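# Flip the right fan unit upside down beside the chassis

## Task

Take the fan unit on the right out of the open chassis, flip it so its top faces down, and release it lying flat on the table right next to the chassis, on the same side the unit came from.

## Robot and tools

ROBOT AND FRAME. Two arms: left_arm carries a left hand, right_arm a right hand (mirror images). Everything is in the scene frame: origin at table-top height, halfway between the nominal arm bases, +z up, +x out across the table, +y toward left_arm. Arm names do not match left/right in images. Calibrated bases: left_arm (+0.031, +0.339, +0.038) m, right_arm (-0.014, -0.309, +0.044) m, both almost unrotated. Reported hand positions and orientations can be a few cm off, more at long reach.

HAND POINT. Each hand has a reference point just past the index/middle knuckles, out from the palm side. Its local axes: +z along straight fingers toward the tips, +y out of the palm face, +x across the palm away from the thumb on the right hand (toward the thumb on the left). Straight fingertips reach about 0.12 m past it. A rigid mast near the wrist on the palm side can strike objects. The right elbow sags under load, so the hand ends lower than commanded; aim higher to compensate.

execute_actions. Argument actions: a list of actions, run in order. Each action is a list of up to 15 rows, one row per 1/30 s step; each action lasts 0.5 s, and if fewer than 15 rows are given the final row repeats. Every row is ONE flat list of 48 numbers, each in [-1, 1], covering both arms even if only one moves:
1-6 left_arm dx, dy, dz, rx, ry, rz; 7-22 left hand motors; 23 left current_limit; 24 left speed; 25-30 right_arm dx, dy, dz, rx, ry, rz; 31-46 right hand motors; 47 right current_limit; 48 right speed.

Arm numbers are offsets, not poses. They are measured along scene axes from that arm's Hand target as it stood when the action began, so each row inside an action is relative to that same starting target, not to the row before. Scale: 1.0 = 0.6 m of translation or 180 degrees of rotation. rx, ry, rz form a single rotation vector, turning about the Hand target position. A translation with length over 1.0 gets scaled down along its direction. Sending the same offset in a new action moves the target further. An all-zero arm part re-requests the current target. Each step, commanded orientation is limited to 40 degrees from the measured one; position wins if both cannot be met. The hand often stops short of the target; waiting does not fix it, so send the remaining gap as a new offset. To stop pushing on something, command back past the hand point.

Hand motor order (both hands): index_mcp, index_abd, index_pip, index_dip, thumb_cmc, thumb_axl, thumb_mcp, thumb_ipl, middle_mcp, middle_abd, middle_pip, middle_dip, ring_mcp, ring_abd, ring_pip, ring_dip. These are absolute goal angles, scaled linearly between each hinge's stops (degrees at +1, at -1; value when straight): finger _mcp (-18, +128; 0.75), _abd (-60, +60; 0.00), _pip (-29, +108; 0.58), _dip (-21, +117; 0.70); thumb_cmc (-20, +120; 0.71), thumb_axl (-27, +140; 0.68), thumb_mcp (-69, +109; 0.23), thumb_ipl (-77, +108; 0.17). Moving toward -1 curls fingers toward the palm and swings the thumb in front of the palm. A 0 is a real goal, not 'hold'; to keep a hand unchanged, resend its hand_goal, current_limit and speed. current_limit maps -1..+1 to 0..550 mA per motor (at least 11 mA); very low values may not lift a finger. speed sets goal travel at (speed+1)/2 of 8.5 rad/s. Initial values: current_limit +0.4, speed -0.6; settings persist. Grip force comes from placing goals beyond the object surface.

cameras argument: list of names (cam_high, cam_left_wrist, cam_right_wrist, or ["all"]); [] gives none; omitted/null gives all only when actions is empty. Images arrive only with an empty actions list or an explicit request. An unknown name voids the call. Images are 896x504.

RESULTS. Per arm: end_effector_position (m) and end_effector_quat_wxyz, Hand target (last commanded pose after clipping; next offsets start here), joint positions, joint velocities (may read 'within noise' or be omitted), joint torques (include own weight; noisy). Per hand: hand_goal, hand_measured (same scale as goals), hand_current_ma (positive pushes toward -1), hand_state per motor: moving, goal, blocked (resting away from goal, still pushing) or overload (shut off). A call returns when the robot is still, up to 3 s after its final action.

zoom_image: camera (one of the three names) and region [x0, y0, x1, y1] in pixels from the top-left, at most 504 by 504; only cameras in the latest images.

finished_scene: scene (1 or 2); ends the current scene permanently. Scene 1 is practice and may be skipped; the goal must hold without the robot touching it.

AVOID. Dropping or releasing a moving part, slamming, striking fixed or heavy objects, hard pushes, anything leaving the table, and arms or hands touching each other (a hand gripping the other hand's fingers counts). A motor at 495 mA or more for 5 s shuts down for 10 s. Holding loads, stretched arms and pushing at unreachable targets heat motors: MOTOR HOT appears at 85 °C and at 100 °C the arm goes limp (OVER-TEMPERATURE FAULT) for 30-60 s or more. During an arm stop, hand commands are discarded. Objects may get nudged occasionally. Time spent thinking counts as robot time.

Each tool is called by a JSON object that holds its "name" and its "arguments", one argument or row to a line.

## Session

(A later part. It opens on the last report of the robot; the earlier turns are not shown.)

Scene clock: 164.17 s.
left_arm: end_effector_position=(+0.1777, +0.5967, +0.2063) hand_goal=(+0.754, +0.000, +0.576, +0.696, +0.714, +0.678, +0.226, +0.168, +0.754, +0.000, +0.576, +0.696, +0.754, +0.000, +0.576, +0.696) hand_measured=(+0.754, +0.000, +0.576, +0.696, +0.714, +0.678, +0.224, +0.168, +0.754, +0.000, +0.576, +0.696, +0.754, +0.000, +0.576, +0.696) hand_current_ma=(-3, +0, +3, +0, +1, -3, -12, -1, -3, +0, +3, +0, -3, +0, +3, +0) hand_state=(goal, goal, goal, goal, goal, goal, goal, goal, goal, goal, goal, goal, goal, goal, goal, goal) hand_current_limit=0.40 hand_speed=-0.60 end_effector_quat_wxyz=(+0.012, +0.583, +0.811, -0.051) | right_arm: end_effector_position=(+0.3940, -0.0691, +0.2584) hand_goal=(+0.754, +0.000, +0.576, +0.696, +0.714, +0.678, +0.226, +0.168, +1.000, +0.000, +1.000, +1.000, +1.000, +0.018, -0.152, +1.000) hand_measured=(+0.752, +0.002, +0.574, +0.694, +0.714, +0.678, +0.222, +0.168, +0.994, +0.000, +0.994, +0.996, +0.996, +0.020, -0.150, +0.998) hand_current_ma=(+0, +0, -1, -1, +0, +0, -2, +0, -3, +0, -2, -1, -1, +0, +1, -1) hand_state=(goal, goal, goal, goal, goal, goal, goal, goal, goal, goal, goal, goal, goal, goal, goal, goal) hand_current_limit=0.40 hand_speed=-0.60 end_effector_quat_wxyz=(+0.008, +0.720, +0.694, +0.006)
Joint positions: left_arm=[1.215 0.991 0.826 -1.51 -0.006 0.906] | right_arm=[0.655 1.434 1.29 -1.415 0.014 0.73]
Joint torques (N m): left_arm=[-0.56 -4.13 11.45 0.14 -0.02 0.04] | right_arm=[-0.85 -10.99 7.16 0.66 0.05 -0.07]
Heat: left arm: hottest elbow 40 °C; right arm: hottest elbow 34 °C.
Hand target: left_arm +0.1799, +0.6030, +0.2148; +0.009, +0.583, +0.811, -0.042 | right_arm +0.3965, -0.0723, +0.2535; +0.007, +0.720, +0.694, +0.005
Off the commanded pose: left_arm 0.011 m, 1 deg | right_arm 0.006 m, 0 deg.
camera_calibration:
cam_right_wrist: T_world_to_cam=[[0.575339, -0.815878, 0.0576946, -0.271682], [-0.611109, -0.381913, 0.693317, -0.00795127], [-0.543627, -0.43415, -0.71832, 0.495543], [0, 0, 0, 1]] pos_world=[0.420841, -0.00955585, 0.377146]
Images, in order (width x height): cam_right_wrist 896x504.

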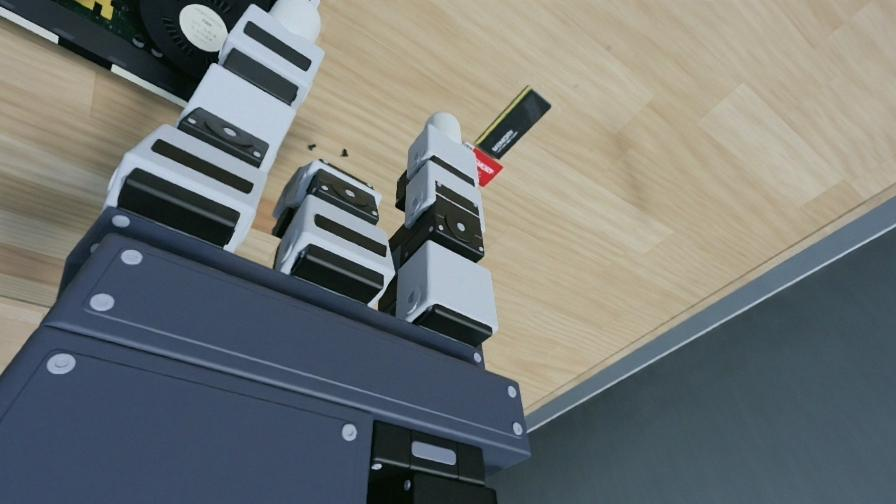

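{"name": "execute_actions", "arguments": {
  "actions": [
    [[0,0,0,0,0,0,0.754,0,0.576,0.696,0.714,0.678,0.226,0.168,0.754,0,0.576,0.696,0.754,0,0.576,0.696,0.4,-0.6,0.09,0.15,0,0,0,0,1,0,1,1,0.714,0.678,0.226,0.168,1,0,1,1,1,0.018,1,1,0.4,-0.2]],
    [[0,0,0,0,0,0,0.754,0,0.576,0.696,0.714,0.678,0.226,0.168,0.754,0,0.576,0.696,0.754,0,0.576,0.696,0.4,-0.6,0,0,0,0,0,0,1,0,1,1,0.714,0.678,0.226,0.168,1,0,1,1,1,0.018,1,1,0.4,-0.2]]
  ],
  "cameras": ["cam_right_wrist"]
}}

{"name": "zoom_image", "arguments": {
  "camera": "cam_right_wrist",
  "region": [100, 0, 500, 260]
}}

Scene clock: 165.80 s.
left_arm: end_effector_position=(+0.1777, +0.5967, +0.2063) hand_goal=(+0.754, +0.000, +0.576, +0.696, +0.714, +0.678, +0.226, +0.168, +0.754, +0.000, +0.576, +0.696, +0.754, +0.000, +0.576, +0.696) hand_measured=(+0.754, +0.000, +0.576, +0.696, +0.714, +0.678, +0.224, +0.168, +0.754, +0.000, +0.576, +0.696, +0.754, +0.000, +0.576, +0.696) hand_current_ma=(-3, +0, +3, +0, +1, -3, -12, -1, -3, +0, +3, +0, -3, +0, +3, +0) hand_state=(goal, goal, goal, goal, goal, goal, goal, goal, goal, goal, goal, goal, goal, goal, goal, goal) hand_current_limit=0.40 hand_speed=-0.60 end_effector_quat_wxyz=(+0.012, +0.583, +0.811, -0.051) | right_arm: end_effector_position=(+0.4397, +0.0073, +0.2354) hand_goal=(+1.000, +0.000, +1.000, +1.000, +0.714, +0.678, +0.226, +0.168, +1.000, +0.000, +1.000, +1.000, +1.000, +0.018, +1.000, +1.000) hand_measured=(+0.992, +0.002, +0.992, +0.996, +0.714, +0.678, +0.222, +0.168, +0.994, +0.000, +0.994, +0.996, +0.996, +0.020, +0.994, +0.998) hand_current_ma=(-4, +0, -3, -1, +0, +0, -2, +0, -3, +0, -2, -1, -1, +0, -3, -1) hand_state=(goal, goal, goal, goal, goal, goal, goal, goal, goal, goal, goal, goal, goal, goal, goal, goal) hand_current_limit=0.40 hand_speed=-0.20 end_effector_quat_wxyz=(+0.006, +0.717, +0.697, -0.013)
Joint positions: left_arm=[1.215 0.991 0.826 -1.51 -0.006 0.906] | right_arm=[0.712 1.684 1.526 -1.439 0.013 0.78]
Joint torques (N m): left_arm=[-0.44 -4.25 11.43 0.14 -0.02 0.03] | right_arm=[0.15 -14.15 11.75 -0.24 0.11 0.12]
Heat: left arm: hottest elbow 40 °C; right arm: hottest elbow 34 °C.
Hand target: left_arm +0.1799, +0.6030, +0.2148; +0.009, +0.583, +0.811, -0.042 | right_arm +0.4505, +0.0177, +0.2538; +0.007, +0.720, +0.694, +0.005
Off the commanded pose: left_arm 0.011 m, 1 deg | right_arm 0.024 m, 2 deg.
camera_calibration:
cam_right_wrist: T_world_to_cam=[[0.58325, -0.810071, 0.060046, -0.238429], [-0.587456, -0.369604, 0.719922, 0.0482265], [-0.560995, -0.455169, -0.691452, 0.538479], [0, 0, 0, 1]] pos_world=[0.469479, 0.0697787, 0.35193]
Images, in order (width x height): cam_right_wrist 896x504.

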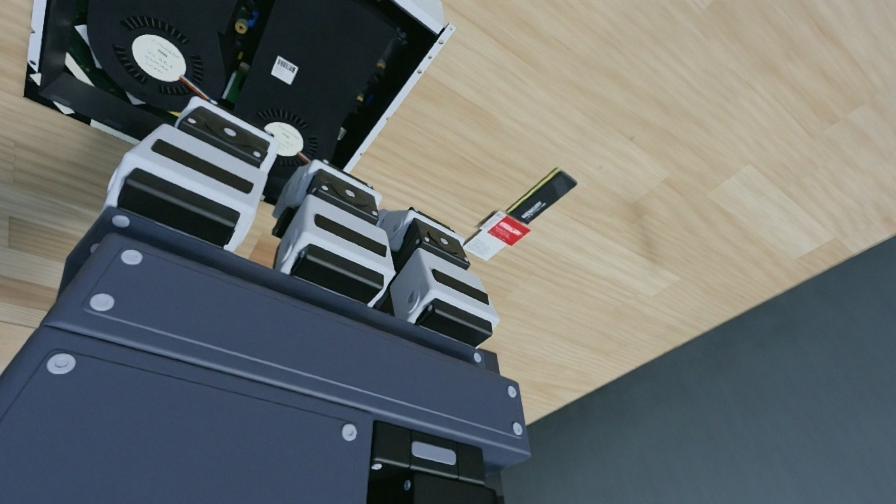

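Scaled by 1.260.

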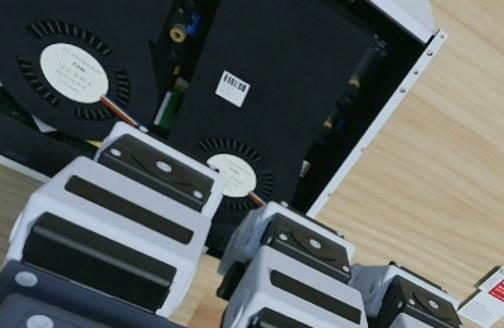

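{"name": "execute_actions", "arguments": {
  "actions": [
    [[0,0,0,0,0,0,0.754,0,0.576,0.696,0.714,0.678,0.226,0.168,0.754,0,0.576,0.696,0.754,0,0.576,0.696,0.4,-0.6,0.12,0.03,0.0,0,0,0,1,0,1,1,0.714,0.678,0.226,0.168,1,0,1,1,1,0.018,1,1,0.4,-0.2]],
    [[0,0,0,0,0,0,0.754,0,0.576,0.696,0.714,0.678,0.226,0.168,0.754,0,0.576,0.696,0.754,0,0.576,0.696,0.4,-0.6,0,0,0,0,0,0,1,0,1,1,0.714,0.678,0.226,0.168,1,0,1,1,1,0.018,1,1,0.4,-0.2]]
  ],
  "cameras": ["cam_right_wrist"]
}}

{"name": "zoom_image", "arguments": {
  "camera": "cam_right_wrist",
  "region": [50, 0, 350, 200]
}}

Scene clock: 167.60 s.
left_arm: end_effector_position=(+0.1777, +0.5967, +0.2063) hand_goal=(+0.754, +0.000, +0.576, +0.696, +0.714, +0.678, +0.226, +0.168, +0.754, +0.000, +0.576, +0.696, +0.754, +0.000, +0.576, +0.696) hand_measured=(+0.754, +0.000, +0.576, +0.696, +0.714, +0.678, +0.224, +0.168, +0.754, +0.000, +0.576, +0.696, +0.754, +0.000, +0.576, +0.696) hand_current_ma=(-3, +0, +3, +0, +1, -3, -12, -1, -3, +0, +3, +0, -3, +0, +3, +0) hand_state=(goal, goal, goal, goal, goal, goal, goal, goal, goal, goal, goal, goal, goal, goal, goal, goal) hand_current_limit=0.40 hand_speed=-0.60 end_effector_quat_wxyz=(+0.012, +0.583, +0.811, -0.051) | right_arm: end_effector_position=(+0.5095, +0.0268, +0.2407) hand_goal=(+1.000, +0.000, +1.000, +1.000, +0.714, +0.678, +0.226, +0.168, +1.000, +0.000, +1.000, +1.000, +1.000, +0.018, +1.000, +1.000) hand_measured=(+0.992, +0.002, +0.994, +0.996, +0.714, +0.678, +0.222, +0.168, +0.994, +0.000, +0.994, +0.996, +0.996, +0.018, +0.994, +0.998) hand_current_ma=(-4, +0, -3, -1, +0, +0, -2, +0, -3, +0, -2, -1, -1, +0, -2, -1) hand_state=(goal, goal, goal, goal, goal, goal, goal, goal, goal, goal, goal, goal, goal, goal, goal, goal) hand_current_limit=0.40 hand_speed=-0.20 end_effector_quat_wxyz=(+0.006, +0.722, +0.692, -0.009)
Joint positions: left_arm=[1.215 0.991 0.826 -1.51 -0.006 0.906] | right_arm=[0.655 1.854 1.773 -1.507 0.014 0.737]
Joint torques (N m): left_arm=[-0.5 -4.25 11.43 0.17 -0.02 0.03] | right_arm=[-0.26 -15.97 11.97 -0.24 0.07 -0.08]
Heat: left arm: hottest elbow 40 °C; right arm: hottest elbow 34 °C.
Hand target: left_arm +0.1799, +0.6030, +0.2148; +0.009, +0.583, +0.811, -0.042 | right_arm +0.5225, +0.0357, +0.2537; +0.007, +0.720, +0.694, +0.005
Off the commanded pose: left_arm 0.011 m, 1 deg | right_arm 0.020 m, 2 deg.
camera_calibration:
cam_right_wrist: T_world_to_cam=[[0.571097, -0.818733, 0.0593643, -0.257031], [-0.597251, -0.364813, 0.714285, 0.0990418], [-0.563152, -0.443381, -0.697333, 0.592427], [0, 0, 0, 1]] pos_world=[0.539569, 0.0883625, 0.357633]
Images, in order (width x height): cam_right_wrist 896x504.

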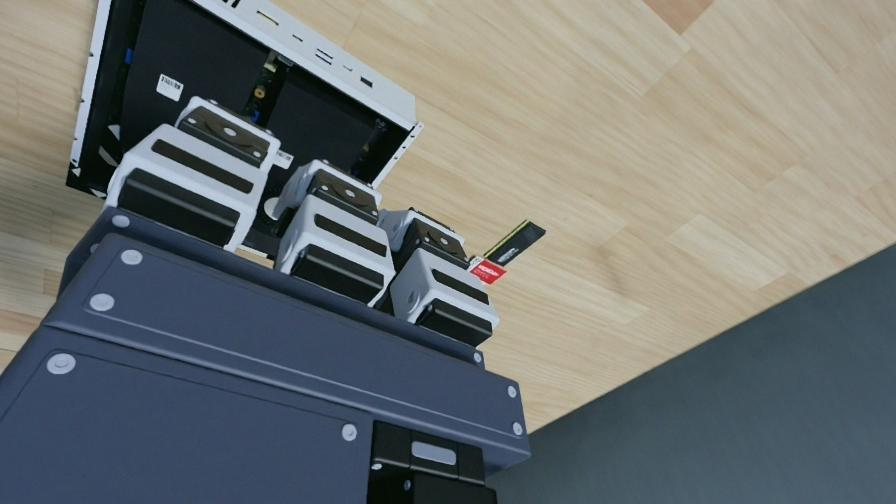

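Scaled by 1.680.

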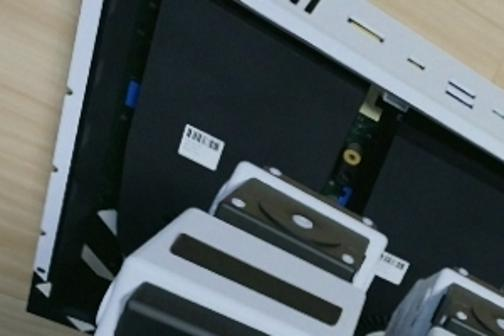

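{"name": "execute_actions", "arguments": {
  "actions": [
    [[0,0,0,0,0,0,0.754,0,0.576,0.696,0.714,0.678,0.226,0.168,0.754,0,0.576,0.696,0.754,0,0.576,0.696,0.4,-0.6,-0.24,-0.01,0.0,0,0,0,1,0,1,1,0.714,0.678,0.226,0.168,1,0,1,1,1,0.018,1,1,0.4,-0.2]],
    [[0,0,0,0,0,0,0.754,0,0.576,0.696,0.714,0.678,0.226,0.168,0.754,0,0.576,0.696,0.754,0,0.576,0.696,0.4,-0.6,0,0,0,0,0,0,1,0,1,1,0.714,0.678,0.226,0.168,1,0,1,1,1,0.018,1,1,0.4,-0.2]]
  ],
  "cameras": ["cam_right_wrist"]
}}

{"name": "zoom_image", "arguments": {
  "camera": "cam_right_wrist",
  "region": [150, 0, 500, 210]
}}

Scene clock: 169.33 s.
left_arm: end_effector_position=(+0.1777, +0.5967, +0.2063) hand_goal=(+0.754, +0.000, +0.576, +0.696, +0.714, +0.678, +0.226, +0.168, +0.754, +0.000, +0.576, +0.696, +0.754, +0.000, +0.576, +0.696) hand_measured=(+0.754, +0.000, +0.576, +0.696, +0.714, +0.678, +0.224, +0.168, +0.754, +0.000, +0.576, +0.696, +0.754, +0.000, +0.576, +0.696) hand_current_ma=(-3, +0, +3, +0, +1, -3, -12, -1, -3, +0, +3, +0, -3, +0, +3, +0) hand_state=(goal, goal, goal, goal, goal, goal, goal, goal, goal, goal, goal, goal, goal, goal, goal, goal) hand_current_limit=0.40 hand_speed=-0.60 end_effector_quat_wxyz=(+0.012, +0.583, +0.811, -0.051) | right_arm: end_effector_position=(+0.3770, +0.0324, +0.2574) hand_goal=(+1.000, +0.000, +1.000, +1.000, +0.714, +0.678, +0.226, +0.168, +1.000, +0.000, +1.000, +1.000, +1.000, +0.018, +1.000, +1.000) hand_measured=(+0.992, +0.000, +0.994, +0.996, +0.712, +0.678, +0.222, +0.168, +0.994, +0.000, +0.994, +0.996, +0.992, +0.018, +0.994, +0.998) hand_current_ma=(-4, +0, -2, -1, +0, +0, -2, +0, -3, +0, -2, -1, -3, +0, -2, -1) hand_state=(goal, goal, goal, goal, goal, goal, goal, goal, goal, goal, goal, goal, goal, goal, goal, goal) hand_current_limit=0.40 hand_speed=-0.20 end_effector_quat_wxyz=(+0.006, +0.715, +0.699, +0.004)
Joint positions: left_arm=[1.215 0.991 0.826 -1.51 -0.006 0.906] | right_arm=[0.84 1.589 1.462 -1.437 0.012 0.902]
Joint torques (N m): left_arm=[-0.44 -4.25 11.44 0.16 -0.02 0.03] | right_arm=[-0.32 -13.45 7.13 0.66 0.15 0.11]
Heat: left arm: hottest elbow 40 °C; right arm: hottest elbow 34 °C.
Hand target: left_arm +0.1799, +0.6030, +0.2148; +0.009, +0.583, +0.811, -0.042 | right_arm +0.3785, +0.0298, +0.2538; +0.007, +0.720, +0.694, +0.005
Off the commanded pose: left_arm 0.011 m, 1 deg | right_arm 0.005 m, 1 deg.
camera_calibration:
cam_right_wrist: T_world_to_cam=[[0.586433, -0.808181, 0.0542095, -0.182548], [-0.602681, -0.390645, 0.695825, 0.0175799], [-0.541176, -0.440726, -0.716163, 0.528482], [0, 0, 0, 1]] pos_world=[0.403649, 0.0922516, 0.376143]
Images, in order (width x height): cam_right_wrist 896x504.

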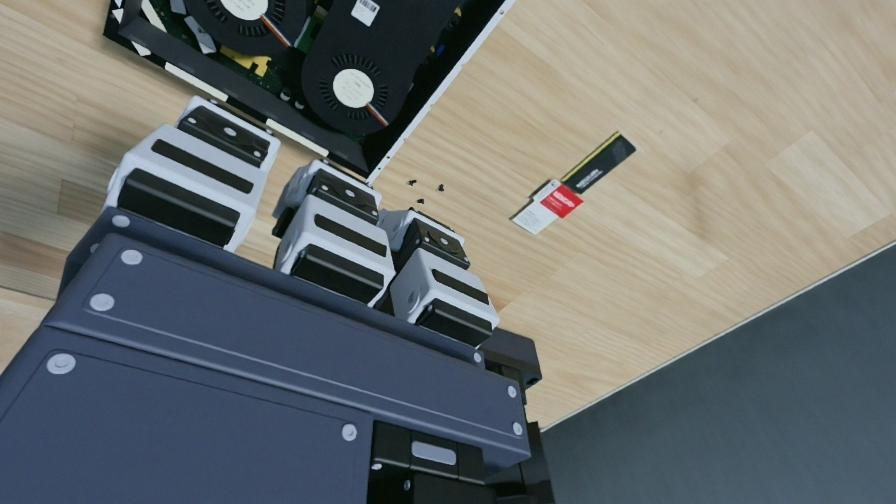

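Scaled by 1.440.

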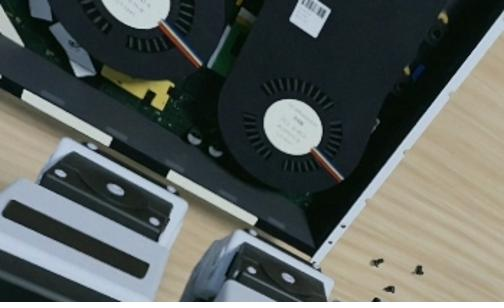

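{"name": "zoom_image", "arguments": {
  "camera": "cam_right_wrist",
  "region": [230, 0, 490, 180]
}}

Scaled by 1.938.

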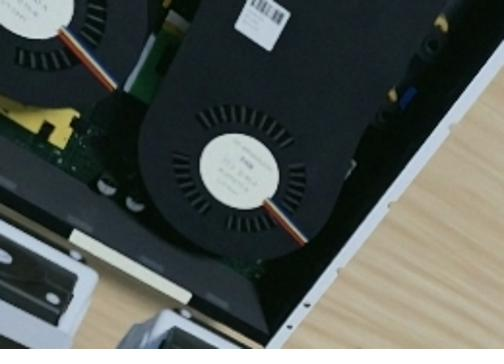

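{"name": "execute_actions", "arguments": {
  "actions": [
    [[0,0,0,0,0,0,0.754,0,0.576,0.696,0.714,0.678,0.226,0.168,0.754,0,0.576,0.696,0.754,0,0.576,0.696,0.4,-0.6,-0.124,0.002,0.0,0,0,0,0.754,-0.05,0.576,0.696,0.714,0.678,0.226,0.168,1,0,1,1,0.754,0,0.576,0.696,0.4,-0.2]],
    [[0,0,0,0,0,0,0.754,0,0.576,0.696,0.714,0.678,0.226,0.168,0.754,0,0.576,0.696,0.754,0,0.576,0.696,0.4,-0.6,0,0,-0.09,0,0,0,0.754,-0.05,0.576,0.696,0.714,0.678,0.226,0.168,1,0,1,1,0.754,0,0.576,0.696,0.4,-0.6]],
    [[0,0,0,0,0,0,0.754,0,0.576,0.696,0.714,0.678,0.226,0.168,0.754,0,0.576,0.696,0.754,0,0.576,0.696,0.4,-0.6,0,0,0,0,0,0,0.754,-0.05,0.576,0.696,0.714,0.678,0.226,0.168,1,0,1,1,0.754,0,0.576,0.696,0.4,-0.6]]
  ],
  "cameras": ["cam_right_wrist"]
}}

{"name": "zoom_image", "arguments": {
  "camera": "cam_right_wrist",
  "region": [230, 0, 550, 180]
}}

Scene clock: 181.03 s.
left_arm: end_effector_position=(+0.1777, +0.5967, +0.2063) hand_goal=(+0.754, +0.000, +0.576, +0.696, +0.714, +0.678, +0.226, +0.168, +0.754, +0.000, +0.576, +0.696, +0.754, +0.000, +0.576, +0.696) hand_measured=(+0.754, +0.000, +0.576, +0.696, +0.714, +0.678, +0.224, +0.168, +0.754, +0.000, +0.576, +0.696, +0.754, +0.000, +0.576, +0.696) hand_current_ma=(-3, +0, +3, +0, +1, -3, -12, -1, -3, +0, +3, +0, -3, +0, +3, +0) hand_state=(goal, goal, goal, goal, goal, goal, goal, goal, goal, goal, goal, goal, goal, goal, goal, goal) hand_current_limit=0.40 hand_speed=-0.60 end_effector_quat_wxyz=(+0.012, +0.583, +0.811, -0.051) | right_arm: end_effector_position=(+0.3046, +0.0302, +0.2061) hand_goal=(+0.754, -0.050, +0.576, +0.696, +0.714, +0.678, +0.226, +0.168, +1.000, +0.000, +1.000, +1.000, +0.754, +0.000, +0.576, +0.696) hand_measured=(+0.754, -0.048, +0.578, +0.698, +0.712, +0.678, +0.222, +0.168, +0.994, +0.000, +0.994, +0.996, +0.754, +0.002, +0.578, +0.698) hand_current_ma=(+0, +1, +1, +1, +0, +0, -2, +0, -3, +0, -2, -1, +0, +0, +0, +1) hand_state=(goal, goal, goal, goal, goal, goal, goal, goal, goal, goal, goal, goal, goal, goal, goal, goal) hand_current_limit=0.40 hand_speed=-0.60 end_effector_quat_wxyz=(+0.005, +0.718, +0.696, +0.007)
Joint positions: left_arm=[1.215 0.991 0.826 -1.51 -0.006 0.906] | right_arm=[0.967 1.5 1.222 -1.281 0.013 1.036]
Joint torques (N m): left_arm=[-0.56 -4.13 11.44 0.16 -0.02 0.02] | right_arm=[0.21 -10.93 7.16 0.66 0.2 0.11]
Heat: left arm: hottest elbow 41 °C; right arm: hottest elbow 34 °C.
Hand target: left_arm +0.1799, +0.6030, +0.2148; +0.009, +0.583, +0.811, -0.042 | right_arm +0.3042, +0.0308, +0.1996; +0.007, +0.720, +0.694, +0.005
Off the commanded pose: left_arm 0.011 m, 1 deg | right_arm 0.007 m, 1 deg.
camera_calibration:
cam_right_wrist: T_world_to_cam=[[0.580102, -0.812904, 0.0516606, -0.136577], [-0.608066, -0.389981, 0.691499, 0.0112357], [-0.541976, -0.432553, -0.720528, 0.452388], [0, 0, 0, 1]] pos_world=[0.331243, 0.0890397, 0.325244]
Images, in order (width x height): cam_right_wrist 896x504.

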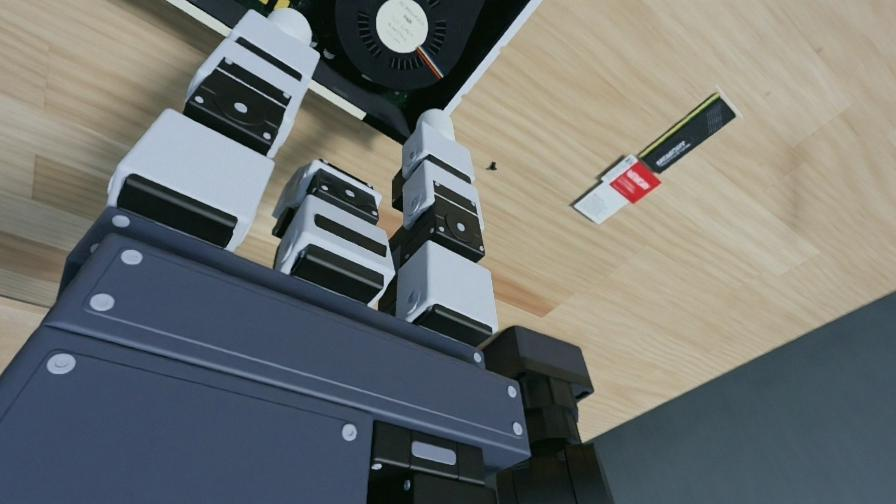

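Scaled by 1.575.

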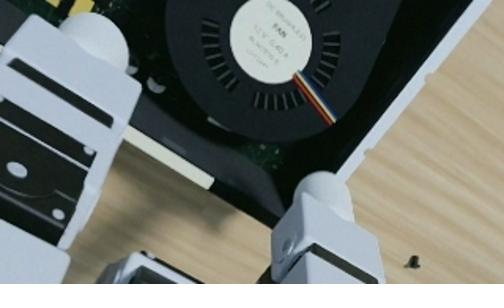

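{"name": "execute_actions", "arguments": {
  "actions": [
    [[0,0,0,0,0,0,0.754,0,0.576,0.696,0.714,0.678,0.226,0.168,0.754,0,0.576,0.696,0.754,0,0.576,0.696,0.4,-0.6,-0.003,0.0,-0.07,0,0,0,0.754,-0.03,0.576,0.696,0.714,0.678,0.226,0.168,1,0,1,1,0.754,0,0.576,0.696,0.4,-0.6]],
    [[0,0,0,0,0,0,0.754,0,0.576,0.696,0.714,0.678,0.226,0.168,0.754,0,0.576,0.696,0.754,0,0.576,0.696,0.4,-0.6,0,0,0,0,0,0,0.754,-0.03,0.576,0.696,0.714,0.678,0.226,0.168,1,0,1,1,0.754,0,0.576,0.696,0.4,-0.6]]
  ],
  "cameras": ["cam_right_wrist"]
}}

{"name": "zoom_image", "arguments": {
  "camera": "cam_right_wrist",
  "region": [230, 0, 550, 180]
}}

Scene clock: 184.50 s.
left_arm: end_effector_position=(+0.1777, +0.5967, +0.2063) hand_goal=(+0.754, +0.000, +0.576, +0.696, +0.714, +0.678, +0.226, +0.168, +0.754, +0.000, +0.576, +0.696, +0.754, +0.000, +0.576, +0.696) hand_measured=(+0.754, +0.000, +0.576, +0.696, +0.714, +0.678, +0.224, +0.168, +0.754, +0.000, +0.576, +0.696, +0.754, +0.000, +0.576, +0.696) hand_current_ma=(-3, +0, +3, +0, +1, -3, -12, -1, -3, +0, +3, +0, -3, +0, +3, +0) hand_state=(goal, goal, goal, goal, goal, goal, goal, goal, goal, goal, goal, goal, goal, goal, goal, goal) hand_current_limit=0.40 hand_speed=-0.60 end_effector_quat_wxyz=(+0.012, +0.583, +0.811, -0.051) | right_arm: end_effector_position=(+0.3046, +0.0305, +0.1699) hand_goal=(+0.754, -0.030, +0.576, +0.696, +0.714, +0.678, +0.226, +0.168, +1.000, +0.000, +1.000, +1.000, +0.754, +0.000, +0.576, +0.696) hand_measured=(+0.758, -0.036, +0.578, +0.698, +0.712, +0.678, +0.222, +0.168, +0.994, +0.000, +0.994, +0.996, +0.754, +0.002, +0.578, +0.698) hand_current_ma=(+1, -2, +0, +0, +0, +0, -2, +0, -3, +0, -2, -1, +0, +0, +0, +1) hand_state=(goal, goal, goal, goal, goal, goal, goal, goal, goal, goal, goal, goal, goal, goal, goal, goal) hand_current_limit=0.40 hand_speed=-0.60 end_effector_quat_wxyz=(+0.004, +0.719, +0.695, +0.012)
Joint positions: left_arm=[1.215 0.991 0.826 -1.51 -0.006 0.906] | right_arm=[0.968 1.527 1.152 -1.175 0.013 1.041]
Joint torques (N m): left_arm=[-0.56 -4.19 11.4 0.16 -0.02 0.03] | right_arm=[0.5 -10.46 6.46 0.92 0.2 0.1]
Heat: left arm: hottest elbow 41 °C; right arm: hottest elbow 34 °C.
Hand target: left_arm +0.1799, +0.6030, +0.2148; +0.009, +0.583, +0.811, -0.042 | right_arm +0.3023, +0.0310, +0.1577; +0.007, +0.720, +0.694, +0.005
Off the commanded pose: left_arm 0.011 m, 1 deg | right_arm 0.013 m, 1 deg.
camera_calibration:
cam_right_wrist: T_world_to_cam=[[0.576126, -0.81591, 0.0486838, -0.132608], [-0.613147, -0.39203, 0.68583, 0.0390003], [-0.54049, -0.424975, -0.726132, 0.426696], [0, 0, 0, 1]] pos_world=[0.330937, 0.088428, 0.289546]
Images, in order (width x height): cam_right_wrist 896x504.

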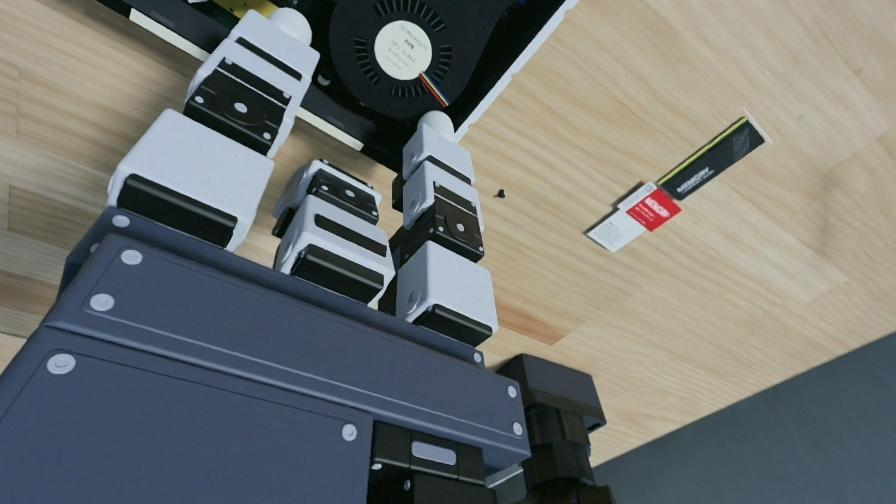

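Scaled by 1.575.

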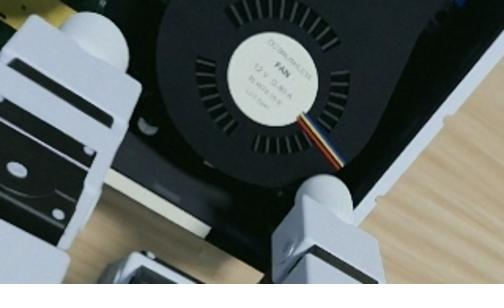

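{"name": "execute_actions", "arguments": {
  "actions": [
    [[0,0,0,0,0,0,0.754,0,0.576,0.696,0.714,0.678,0.226,0.168,0.754,0,0.576,0.696,0.754,0,0.576,0.696,0.4,-0.6,-0.003,0.0,-0.03,0,0,0,0.754,-0.03,0.576,0.696,0.714,0.678,0.226,0.168,1,0,1,1,0.754,0,0.576,0.696,0.4,-0.6]],
    [[0,0,0,0,0,0,0.754,0,0.576,0.696,0.714,0.678,0.226,0.168,0.754,0,0.576,0.696,0.754,0,0.576,0.696,0.4,-0.6,0,0,0,0,0,0,0.754,-0.03,0.576,0.696,0.714,0.678,0.226,0.168,1,0,1,1,0.754,0,0.576,0.696,0.4,-0.6]]
  ],
  "cameras": ["cam_right_wrist"]
}}

{"name": "zoom_image", "arguments": {
  "camera": "cam_right_wrist",
  "region": [230, 0, 550, 180]
}}

Scene clock: 186.17 s.
left_arm: end_effector_position=(+0.1777, +0.5967, +0.2063) hand_goal=(+0.754, +0.000, +0.576, +0.696, +0.714, +0.678, +0.226, +0.168, +0.754, +0.000, +0.576, +0.696, +0.754, +0.000, +0.576, +0.696) hand_measured=(+0.754, +0.000, +0.576, +0.696, +0.714, +0.678, +0.224, +0.168, +0.754, +0.000, +0.576, +0.696, +0.754, +0.000, +0.576, +0.696) hand_current_ma=(-3, +0, +3, +0, +1, -3, -12, -1, -3, +0, +3, +0, -3, +0, +3, +0) hand_state=(goal, goal, goal, goal, goal, goal, goal, goal, goal, goal, goal, goal, goal, goal, goal, goal) hand_current_limit=0.40 hand_speed=-0.60 end_effector_quat_wxyz=(+0.012, +0.583, +0.811, -0.051) | right_arm: end_effector_position=(+0.3061, +0.0307, +0.1690) hand_goal=(+0.754, -0.030, +0.576, +0.696, +0.714, +0.678, +0.226, +0.168, +1.000, +0.000, +1.000, +1.000, +0.754, +0.000, +0.576, +0.696) hand_measured=(+0.772, -0.020, +0.586, +0.698, +0.712, +0.678, +0.222, +0.168, +0.994, +0.000, +0.994, +0.996, +0.756, +0.002, +0.578, +0.698) hand_current_ma=(+15, +5, +6, +0, +0, +0, -2, +0, -3, +0, -2, -1, +1, +0, +0, +1) hand_state=(goal, goal, goal, goal, goal, goal, goal, goal, goal, goal, goal, goal, goal, goal, goal, goal) hand_current_limit=0.40 hand_speed=-0.60 end_effector_quat_wxyz=(+0.005, +0.721, +0.692, +0.020)
Joint positions: left_arm=[1.215 0.991 0.826 -1.51 -0.006 0.906] | right_arm=[0.968 1.524 1.142 -1.154 0.019 1.047]
Joint torques (N m): left_arm=[-0.5 -4.31 11.4 0.14 -0.02 0.04] | right_arm=[0.67 -9 4.81 1.99 0 0.07]
Heat: left arm: hottest elbow 41 °C; right arm: hottest elbow 34 °C.
Hand target: left_arm +0.1799, +0.6030, +0.2148; +0.009, +0.583, +0.811, -0.042 | right_arm +0.3004, +0.0309, +0.1396; +0.007, +0.720, +0.694, +0.005
Off the commanded pose: left_arm 0.011 m, 1 deg | right_arm 0.030 m, 2 deg.
camera_calibration:
cam_right_wrist: T_world_to_cam=[[0.570702, -0.819758, 0.0479233, -0.131329], [-0.624221, -0.395174, 0.673933, 0.0461191], [-0.533523, -0.414529, -0.737237, 0.426375], [0, 0, 0, 1]] pos_world=[0.33122, 0.0873118, 0.289552]
Images, in order (width x height): cam_right_wrist 896x504.

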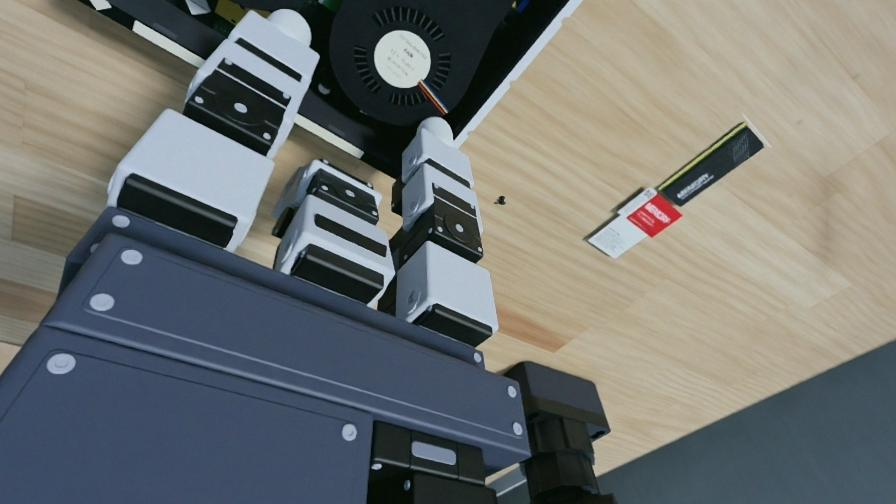

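Scaled by 1.575.

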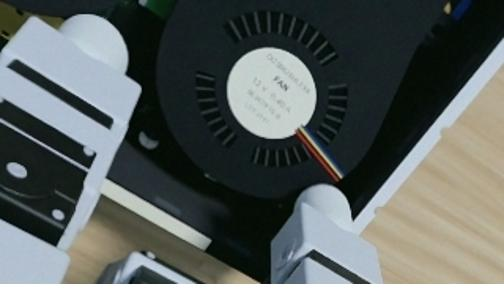

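{"name": "execute_actions", "arguments": {
  "actions": [
    [[0,0,0,0,0,0,0.754,0,0.576,0.696,0.714,0.678,0.226,0.168,0.754,0,0.576,0.696,0.754,0,0.576,0.696,0.4,-0.6,-0.005,-0.004,0.055,0,0,0,0.754,-0.03,0.576,0.696,0.714,0.678,0.226,0.168,1,0,1,1,0.754,0,0.576,0.696,0.4,-0.6]],
    [[0,0,0,0,0,0,0.754,0,0.576,0.696,0.714,0.678,0.226,0.168,0.754,0,0.576,0.696,0.754,0,0.576,0.696,0.4,-0.6,-0.005,-0.004,-0.045,0,0,0,0.754,-0.03,0.576,0.696,0.714,0.678,0.226,0.168,1,0,1,1,0.754,0,0.576,0.696,0.4,-0.6]]
  ],
  "cameras": ["cam_right_wrist"]
}}

{"name": "zoom_image", "arguments": {
  "camera": "cam_right_wrist",
  "region": [230, 0, 550, 180]
}}

Scene clock: 188.10 s.
left_arm: end_effector_position=(+0.1777, +0.5967, +0.2063) hand_goal=(+0.754, +0.000, +0.576, +0.696, +0.714, +0.678, +0.226, +0.168, +0.754, +0.000, +0.576, +0.696, +0.754, +0.000, +0.576, +0.696) hand_measured=(+0.754, +0.000, +0.576, +0.696, +0.714, +0.678, +0.224, +0.168, +0.754, +0.000, +0.576, +0.696, +0.754, +0.000, +0.576, +0.696) hand_current_ma=(-3, +0, +3, +0, +1, -3, -12, -1, -3, +0, +3, +0, -3, +0, +3, +0) hand_state=(goal, goal, goal, goal, goal, goal, goal, goal, goal, goal, goal, goal, goal, goal, goal, goal) hand_current_limit=0.40 hand_speed=-0.60 end_effector_quat_wxyz=(+0.012, +0.583, +0.811, -0.051) | right_arm: end_effector_position=(+0.3029, +0.0282, +0.1694) hand_goal=(+0.754, -0.030, +0.576, +0.696, +0.714, +0.678, +0.226, +0.168, +1.000, +0.000, +1.000, +1.000, +0.754, +0.000, +0.576, +0.696) hand_measured=(+0.760, -0.038, +0.578, +0.696, +0.712, +0.678, +0.222, +0.168, +0.994, +0.000, +0.994, +0.996, +0.756, +0.002, +0.578, +0.698) hand_current_ma=(+3, -3, +0, +0, +0, +0, -2, +0, -3, +0, -2, -1, +0, +0, +0, +1) hand_state=(goal, goal, goal, goal, goal, goal, goal, goal, goal, goal, goal, goal, goal, goal, goal, goal) hand_current_limit=0.40 hand_speed=-0.60 end_effector_quat_wxyz=(+0.004, +0.722, +0.692, +0.021)
Joint positions: left_arm=[1.215 0.991 0.826 -1.51 -0.006 0.906] | right_arm=[0.97 1.512 1.13 -1.15 0.018 1.052]
Joint torques (N m): left_arm=[-0.44 -4.25 11.38 0.17 -0.03 0.03] | right_arm=[0.97 -9.64 4.94 1.32 0.06 0.09]
Heat: left arm: hottest elbow 41 °C; right arm: hottest elbow 34 °C.
Hand target: left_arm +0.1799, +0.6030, +0.2148; +0.009, +0.583, +0.811, -0.042 | right_arm +0.2946, +0.0261, +0.1457; +0.007, +0.720, +0.694, +0.005
Off the commanded pose: left_arm 0.011 m, 1 deg | right_arm 0.025 m, 2 deg.
camera_calibration:
cam_right_wrist: T_world_to_cam=[[0.568847, -0.821223, 0.0447835, -0.130497], [-0.625507, -0.396639, 0.671878, 0.0436256], [-0.533998, -0.410208, -0.739307, 0.424341], [0, 0, 0, 1]] pos_world=[0.328118, 0.0842051, 0.290252]
Images, in order (width x height): cam_right_wrist 896x504.

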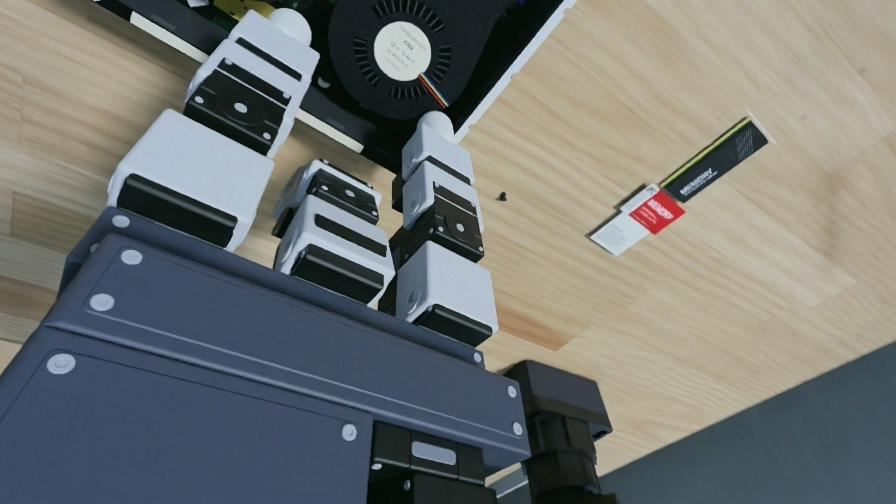

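Scaled by 1.575.

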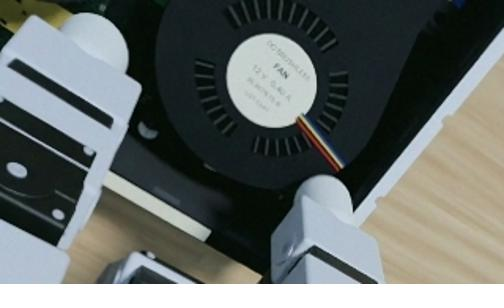

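{"name": "execute_actions", "arguments": {
  "actions": [
    [[0,0,0,0,0,0,0.754,0,0.576,0.696,0.714,0.678,0.226,0.168,0.754,0,0.576,0.696,0.754,0,0.576,0.696,0.4,-0.6,0,0,0,0,0,0,0.754,-0.03,0.576,0.696,0.714,0.678,0.226,0.168,1,0,1,1,1,0,1,1,0.4,-0.2]],
    [[0,0,0,0,0,0,0.754,0,0.576,0.696,0.714,0.678,0.226,0.168,0.754,0,0.576,0.696,0.754,0,0.576,0.696,0.4,-0.6,0,0,0,0,0,0,0.754,-0.03,0.576,0.696,0.714,0.678,0.226,0.168,1,0,1,1,1,0,1,1,0.4,-0.6]]
  ],
  "cameras": ["cam_right_wrist"]
}}

{"name": "zoom_image", "arguments": {
  "camera": "cam_right_wrist",
  "region": [230, 0, 550, 180]
}}

Scene clock: 190.13 s.
left_arm: end_effector_position=(+0.1777, +0.5967, +0.2063) hand_goal=(+0.754, +0.000, +0.576, +0.696, +0.714, +0.678, +0.226, +0.168, +0.754, +0.000, +0.576, +0.696, +0.754, +0.000, +0.576, +0.696) hand_measured=(+0.754, +0.000, +0.576, +0.696, +0.714, +0.678, +0.224, +0.168, +0.754, +0.000, +0.576, +0.696, +0.754, +0.000, +0.576, +0.696) hand_current_ma=(-3, +0, +3, +0, +1, -3, -12, -1, -3, +0, +3, +0, -3, +0, +3, +0) hand_state=(goal, goal, goal, goal, goal, goal, goal, goal, goal, goal, goal, goal, goal, goal, goal, goal) hand_current_limit=0.40 hand_speed=-0.60 end_effector_quat_wxyz=(+0.012, +0.583, +0.811, -0.051) | right_arm: end_effector_position=(+0.3050, +0.0286, +0.1708) hand_goal=(+0.754, -0.030, +0.576, +0.696, +0.714, +0.678, +0.226, +0.168, +1.000, +0.000, +1.000, +1.000, +1.000, +0.000, +1.000, +1.000) hand_measured=(+0.774, -0.020, +0.590, +0.698, +0.712, +0.678, +0.222, +0.168, +0.994, +0.000, +0.994, +0.996, +0.988, +0.002, +0.994, +0.996) hand_current_ma=(+17, +4, +8, +1, +0, +0, -2, +0, -2, +0, -2, -1, -8, +0, -2, -1) hand_state=(goal, goal, goal, goal, goal, goal, goal, goal, goal, goal, goal, goal, goal, goal, goal, goal) hand_current_limit=0.40 hand_speed=-0.60 end_effector_quat_wxyz=(+0.005, +0.725, +0.688, +0.028)
Joint positions: left_arm=[1.215 0.991 0.826 -1.51 -0.006 0.906] | right_arm=[0.97 1.51 1.129 -1.138 0.024 1.062]
Joint torques (N m): left_arm=[-0.62 -4.25 11.43 0.17 -0.03 0.02] | right_arm=[1.03 -9.58 5.05 0.9 -0.2 -0.02]
Heat: left arm: hottest elbow 41 °C; right arm: hottest elbow 34 °C.
Hand target: left_arm +0.1799, +0.6030, +0.2148; +0.009, +0.583, +0.811, -0.042 | right_arm +0.2946, +0.0262, +0.1458; +0.007, +0.720, +0.694, +0.005
Off the commanded pose: left_arm 0.011 m, 1 deg | right_arm 0.027 m, 3 deg.
camera_calibration:
cam_right_wrist: T_world_to_cam=[[0.559868, -0.827317, 0.0457703, -0.128669], [-0.637612, -0.394896, 0.661445, 0.0496239], [-0.52915, -0.399505, -0.748596, 0.426387], [0, 0, 0, 1]] pos_world=[0.329301, 0.08349, 0.292258]
Images, in order (width x height): cam_right_wrist 896x504.

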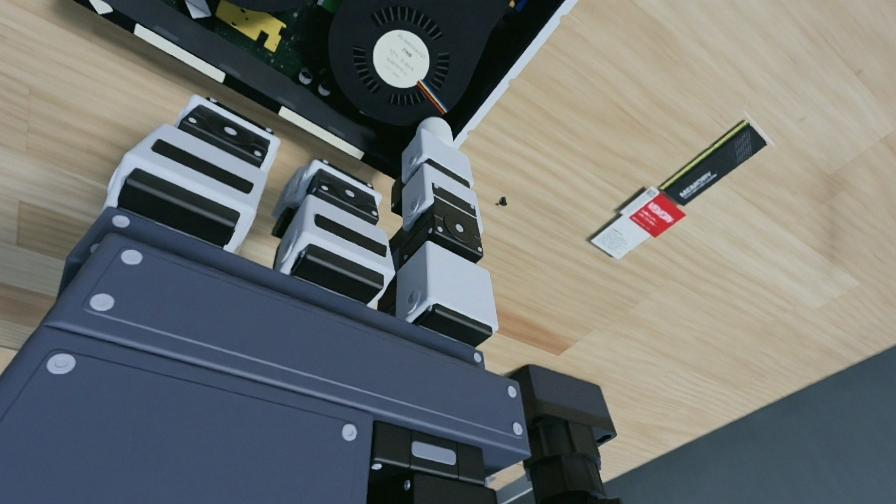

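Scaled by 1.575.

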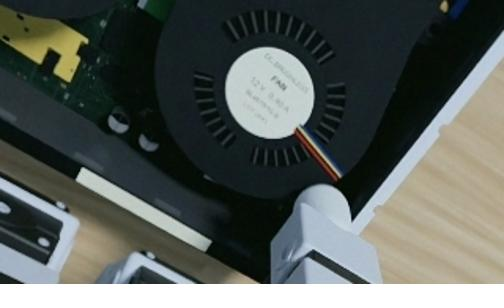

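{"name": "execute_actions", "arguments": {
  "actions": [
    [[0,0,0,0,0,0,0.754,0,0.576,0.696,0.714,0.678,0.226,0.168,0.754,0,0.576,0.696,0.754,0,0.576,0.696,0.4,-0.6,0.007,0,0.08,-0.011,0,0,0.754,-0.03,0.576,0.696,0.714,0.678,0.226,0.168,1,0,1,1,1,0,1,1,0.4,-0.2]],
    [[0,0,0,0,0,0,0.754,0,0.576,0.696,0.714,0.678,0.226,0.168,0.754,0,0.576,0.696,0.754,0,0.576,0.696,0.4,-0.6,0,0,-0.03,0,0,0,0.754,-0.03,0.576,0.696,0.714,0.678,0.226,0.168,1,0,1,1,1,0,1,1,0.4,-0.6]]
  ],
  "cameras": ["cam_right_wrist"]
}}

{"name": "zoom_image", "arguments": {
  "camera": "cam_right_wrist",
  "region": [230, 0, 550, 180]
}}

Scene clock: 193.20 s.
left_arm: end_effector_position=(+0.1777, +0.5967, +0.2063) hand_goal=(+0.754, +0.000, +0.576, +0.696, +0.714, +0.678, +0.226, +0.168, +0.754, +0.000, +0.576, +0.696, +0.754, +0.000, +0.576, +0.696) hand_measured=(+0.754, +0.000, +0.576, +0.696, +0.714, +0.678, +0.224, +0.168, +0.754, +0.000, +0.576, +0.696, +0.754, +0.000, +0.576, +0.696) hand_current_ma=(-3, +0, +3, +0, +1, -3, -12, -1, -3, +0, +3, +0, -3, +0, +3, +0) hand_state=(goal, goal, goal, goal, goal, goal, goal, goal, goal, goal, goal, goal, goal, goal, goal, goal) hand_current_limit=0.40 hand_speed=-0.60 end_effector_quat_wxyz=(+0.012, +0.583, +0.811, -0.051) | right_arm: end_effector_position=(+0.2957, +0.0147, +0.1754) hand_goal=(+0.754, -0.030, +0.576, +0.696, +0.714, +0.678, +0.226, +0.168, +1.000, +0.000, +1.000, +1.000, +1.000, +0.000, +1.000, +1.000) hand_measured=(+0.750, -0.034, +0.574, +0.696, +0.712, +0.678, +0.222, +0.168, +0.994, +0.000, +0.994, +0.996, +0.988, +0.002, +0.994, +0.996) hand_current_ma=(-1, -1, -1, +0, +0, +0, -2, +0, -2, +0, -2, -1, -8, +0, -2, -1) hand_state=(goal, goal, goal, goal, goal, goal, goal, goal, goal, goal, goal, goal, goal, goal, goal, goal) hand_current_limit=0.40 hand_speed=-0.60 end_effector_quat_wxyz=(+0.020, +0.724, +0.690, -0.013)
Joint positions: left_arm=[1.215 0.991 0.826 -1.51 -0.006 0.906] | right_arm=[0.974 1.515 1.152 -1.243 0.032 1.062]
Joint torques (N m): left_arm=[-0.44 -4.19 11.41 0.14 -0.02 0.03] | right_arm=[0.79 -10.29 8.73 0.53 0.19 -0.02]
Heat: left arm: hottest elbow 41 °C; right arm: hottest elbow 34 °C.
Hand target: left_arm +0.1799, +0.6030, +0.2148; +0.009, +0.583, +0.811, -0.042 | right_arm +0.2988, +0.0261, +0.1757; +0.019, +0.720, +0.694, -0.007
Off the commanded pose: left_arm 0.011 m, 1 deg | right_arm 0.012 m, 1 deg.
camera_calibration:
cam_right_wrist: T_world_to_cam=[[0.565638, -0.820017, 0.0873277, -0.144231], [-0.608513, -0.343569, 0.715313, 0.0163732], [-0.556565, -0.457748, -0.693327, 0.41865], [0, 0, 0, 1]] pos_world=[0.324552, 0.0789899, 0.291145]
Images, in order (width x height): cam_right_wrist 896x504.

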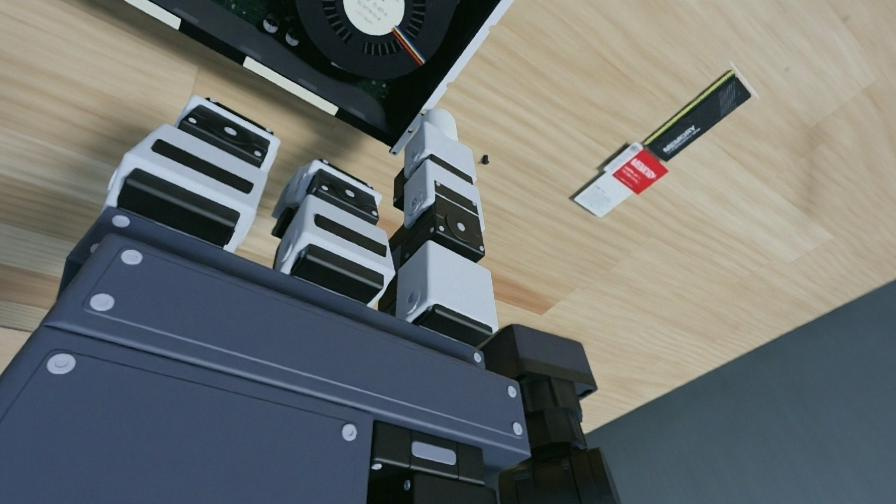

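Scaled by 1.575.

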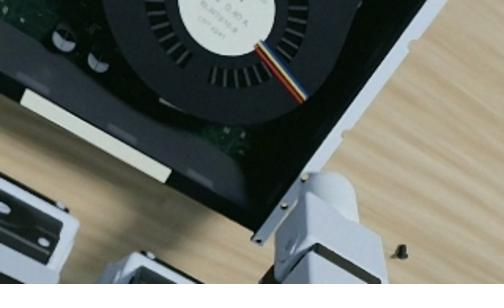

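{"name": "execute_actions", "arguments": {
  "actions": [
    [[0,0,0,0,0,0,0.754,0,0.576,0.696,0.714,0.678,0.226,0.168,0.754,0,0.576,0.696,0.754,0,0.576,0.696,0.4,-0.6,0.004,0.004,0.02,0,0,0,0.754,-0.03,0.576,0.696,0.714,0.678,0.226,0.168,1,0,1,1,0.754,0,0.576,0.696,0.4,-0.2]],
    [[0,0,0,0,0,0,0.754,0,0.576,0.696,0.714,0.678,0.226,0.168,0.754,0,0.576,0.696,0.754,0,0.576,0.696,0.4,-0.6,0,0,0,0,0,0,0.754,-0.03,0.576,0.696,0.714,0.678,0.226,0.168,1,0,1,1,0.754,0,0.576,0.696,0.4,-0.6]]
  ],
  "cameras": ["cam_right_wrist"]
}}

{"name": "zoom_image", "arguments": {
  "camera": "cam_right_wrist",
  "region": [230, 0, 550, 180]
}}

Scene clock: 194.87 s.
left_arm: end_effector_position=(+0.1777, +0.5967, +0.2063) hand_goal=(+0.754, +0.000, +0.576, +0.696, +0.714, +0.678, +0.226, +0.168, +0.754, +0.000, +0.576, +0.696, +0.754, +0.000, +0.576, +0.696) hand_measured=(+0.754, +0.000, +0.576, +0.696, +0.714, +0.678, +0.224, +0.168, +0.754, +0.000, +0.576, +0.696, +0.754, +0.000, +0.576, +0.696) hand_current_ma=(-3, +0, +3, +0, +1, -3, -12, -1, -3, +0, +3, +0, -3, +0, +3, +0) hand_state=(goal, goal, goal, goal, goal, goal, goal, goal, goal, goal, goal, goal, goal, goal, goal, goal) hand_current_limit=0.40 hand_speed=-0.60 end_effector_quat_wxyz=(+0.012, +0.583, +0.811, -0.051) | right_arm: end_effector_position=(+0.2913, +0.0165, +0.1774) hand_goal=(+0.754, -0.030, +0.576, +0.696, +0.714, +0.678, +0.226, +0.168, +1.000, +0.000, +1.000, +1.000, +0.754, +0.000, +0.576, +0.696) hand_measured=(+0.750, -0.034, +0.574, +0.696, +0.712, +0.678, +0.222, +0.168, +0.994, +0.000, +0.994, +0.996, +0.824, +0.006, +0.648, +0.742) hand_current_ma=(-1, -1, -1, +0, +0, +0, -2, +0, -3, +0, -2, -1, +138, +2, +132, +64) hand_state=(goal, goal, goal, goal, goal, goal, goal, goal, goal, goal, goal, goal, blocked, goal, blocked, blocked) hand_current_limit=0.40 hand_speed=-0.60 end_effector_quat_wxyz=(+0.014, +0.721, +0.693, -0.020)
Joint positions: left_arm=[1.215 0.991 0.826 -1.51 -0.006 0.906] | right_arm=[0.978 1.514 1.16 -1.263 0.016 1.057]
Joint torques (N m): left_arm=[-0.5 -4.19 11.4 0.14 -0.02 0.04] | right_arm=[0.09 -10.58 10.26 -0.01 0.73 0.02]
Heat: left arm: hottest elbow 41 °C; right arm: hottest elbow 34 °C.
Hand target: left_arm +0.1799, +0.6030, +0.2148; +0.009, +0.583, +0.811, -0.042 | right_arm +0.3011, +0.0286, +0.1878; +0.019, +0.720, +0.694, -0.007
Off the commanded pose: left_arm 0.011 m, 1 deg | right_arm 0.019 m, 2 deg.
camera_calibration:
cam_right_wrist: T_world_to_cam=[[0.574469, -0.814859, 0.077404, -0.141354], [-0.591812, -0.348164, 0.727008, 0.00593374], [-0.565459, -0.463452, -0.682252, 0.419061], [0, 0, 0, 1]] pos_world=[0.321677, 0.0810971, 0.292532]
Images, in order (width x height): cam_right_wrist 896x504.

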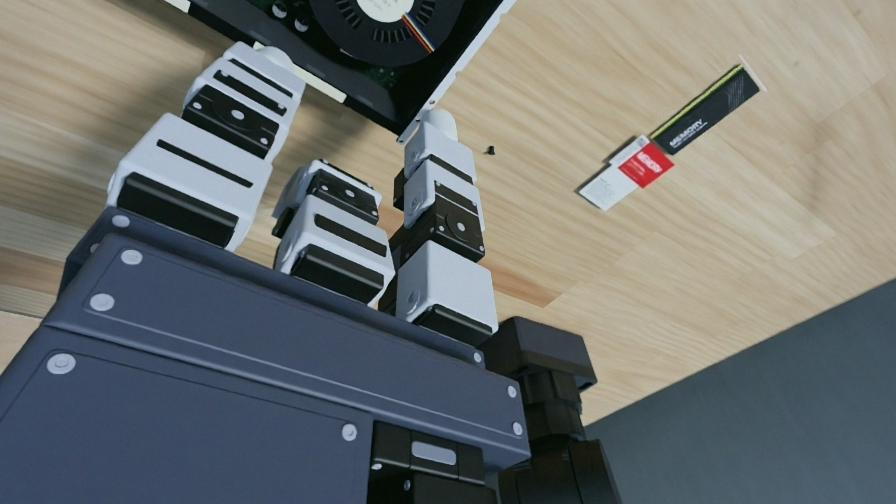

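Scaled by 1.575.

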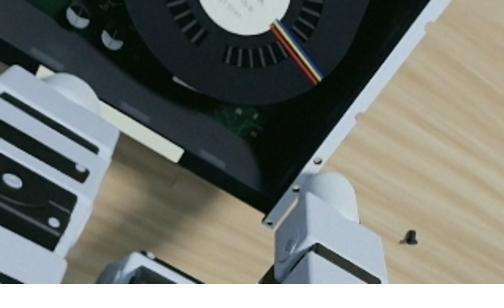

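{"name": "execute_actions", "arguments": {
  "actions": [
    [[0,0,0,0,0,0,0.754,0,0.576,0.696,0.714,0.678,0.226,0.168,0.754,0,0.576,0.696,0.754,0,0.576,0.696,0.4,-0.6,0,0.0,0.05,0,0,0,0.754,-0.03,0.576,0.696,0.714,0.678,0.226,0.168,1,0,1,1,1,0,1,1,0.4,-0.2]],
    [[0,0,0,0,0,0,0.754,0,0.576,0.696,0.714,0.678,0.226,0.168,0.754,0,0.576,0.696,0.754,0,0.576,0.696,0.4,-0.6,0.002,0.008,0,0,0,0.0,0.754,-0.03,0.576,0.696,0.714,0.678,0.226,0.168,1,0,1,1,0.754,0,0.576,0.696,0.4,-0.2]],
    [[0,0,0,0,0,0,0.754,0,0.576,0.696,0.714,0.678,0.226,0.168,0.754,0,0.576,0.696,0.754,0,0.576,0.696,0.4,-0.6,0,0,-0.04,0,0,0,0.754,-0.03,0.576,0.696,0.714,0.678,0.226,0.168,1,0,1,1,0.754,0,0.576,0.696,0.4,-0.6]]
  ],
  "cameras": ["cam_right_wrist"]
}}

{"name": "zoom_image", "arguments": {
  "camera": "cam_right_wrist",
  "region": [230, 0, 550, 180]
}}

Scene clock: 197.27 s.
left_arm: end_effector_position=(+0.1777, +0.5967, +0.2063) hand_goal=(+0.754, +0.000, +0.576, +0.696, +0.714, +0.678, +0.226, +0.168, +0.754, +0.000, +0.576, +0.696, +0.754, +0.000, +0.576, +0.696) hand_measured=(+0.754, +0.000, +0.576, +0.696, +0.714, +0.678, +0.224, +0.168, +0.754, +0.000, +0.576, +0.696, +0.754, +0.000, +0.576, +0.696) hand_current_ma=(-3, +0, +3, +0, +1, -3, -12, -1, -3, +0, +3, +0, -3, +0, +3, +0) hand_state=(goal, goal, goal, goal, goal, goal, goal, goal, goal, goal, goal, goal, goal, goal, goal, goal) hand_current_limit=0.40 hand_speed=-0.60 end_effector_quat_wxyz=(+0.012, +0.583, +0.811, -0.051) | right_arm: end_effector_position=(+0.3006, +0.0261, +0.1972) hand_goal=(+0.754, -0.030, +0.576, +0.696, +0.714, +0.678, +0.226, +0.168, +1.000, +0.000, +1.000, +1.000, +0.754, +0.000, +0.576, +0.696) hand_measured=(+0.752, -0.032, +0.574, +0.696, +0.714, +0.678, +0.222, +0.168, +0.994, +0.000, +0.994, +0.996, +0.754, +0.002, +0.578, +0.698) hand_current_ma=(-1, -1, -1, +0, +0, +0, -2, +0, -3, +0, -2, -1, +0, +0, +0, +1) hand_state=(goal, goal, goal, goal, goal, goal, goal, goal, goal, goal, goal, goal, goal, goal, goal, goal) hand_current_limit=0.40 hand_speed=-0.60 end_effector_quat_wxyz=(+0.019, +0.721, +0.693, -0.008)
Joint positions: left_arm=[1.215 0.991 0.826 -1.51 -0.006 0.906] | right_arm=[0.978 1.519 1.216 -1.294 0.033 1.057]
Joint torques (N m): left_arm=[-0.62 -4.19 11.43 0.14 -0.02 0.03] | right_arm=[0.32 -10.64 8.27 0.51 0.15 0.05]
Heat: left arm: hottest elbow 41 °C; right arm: hottest elbow 34 °C.
Hand target: left_arm +0.1799, +0.6030, +0.2148; +0.009, +0.583, +0.811, -0.042 | right_arm +0.3023, +0.0334, +0.1938; +0.019, +0.720, +0.694, -0.007
Off the commanded pose: left_arm 0.011 m, 1 deg | right_arm 0.008 m, 0 deg.
camera_calibration:
cam_right_wrist: T_world_to_cam=[[0.572619, -0.815453, 0.0845181, -0.141195], [-0.60945, -0.354459, 0.709176, 0.00938271], [-0.548341, -0.457597, -0.699948, 0.440559], [0, 0, 0, 1]] pos_world=[0.328146, 0.0897866, 0.313648]
Images, in order (width x height): cam_right_wrist 896x504.

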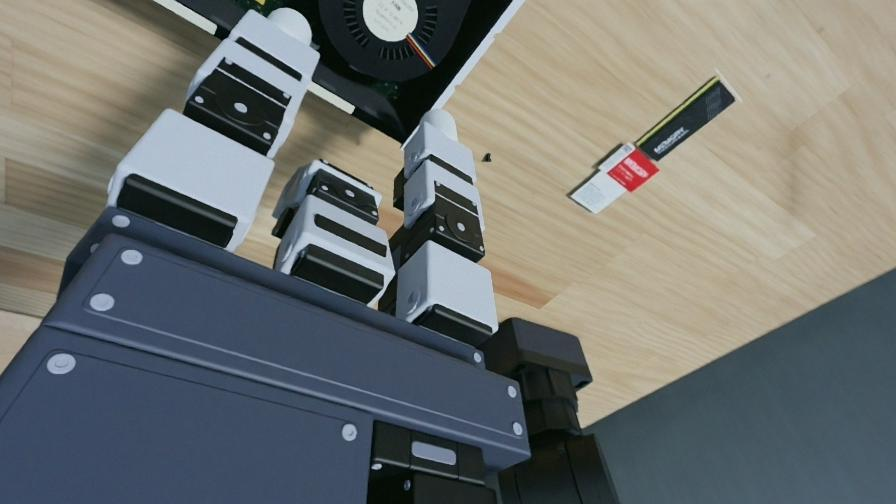

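Scaled by 1.575.

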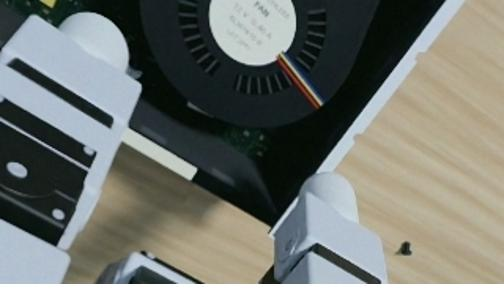

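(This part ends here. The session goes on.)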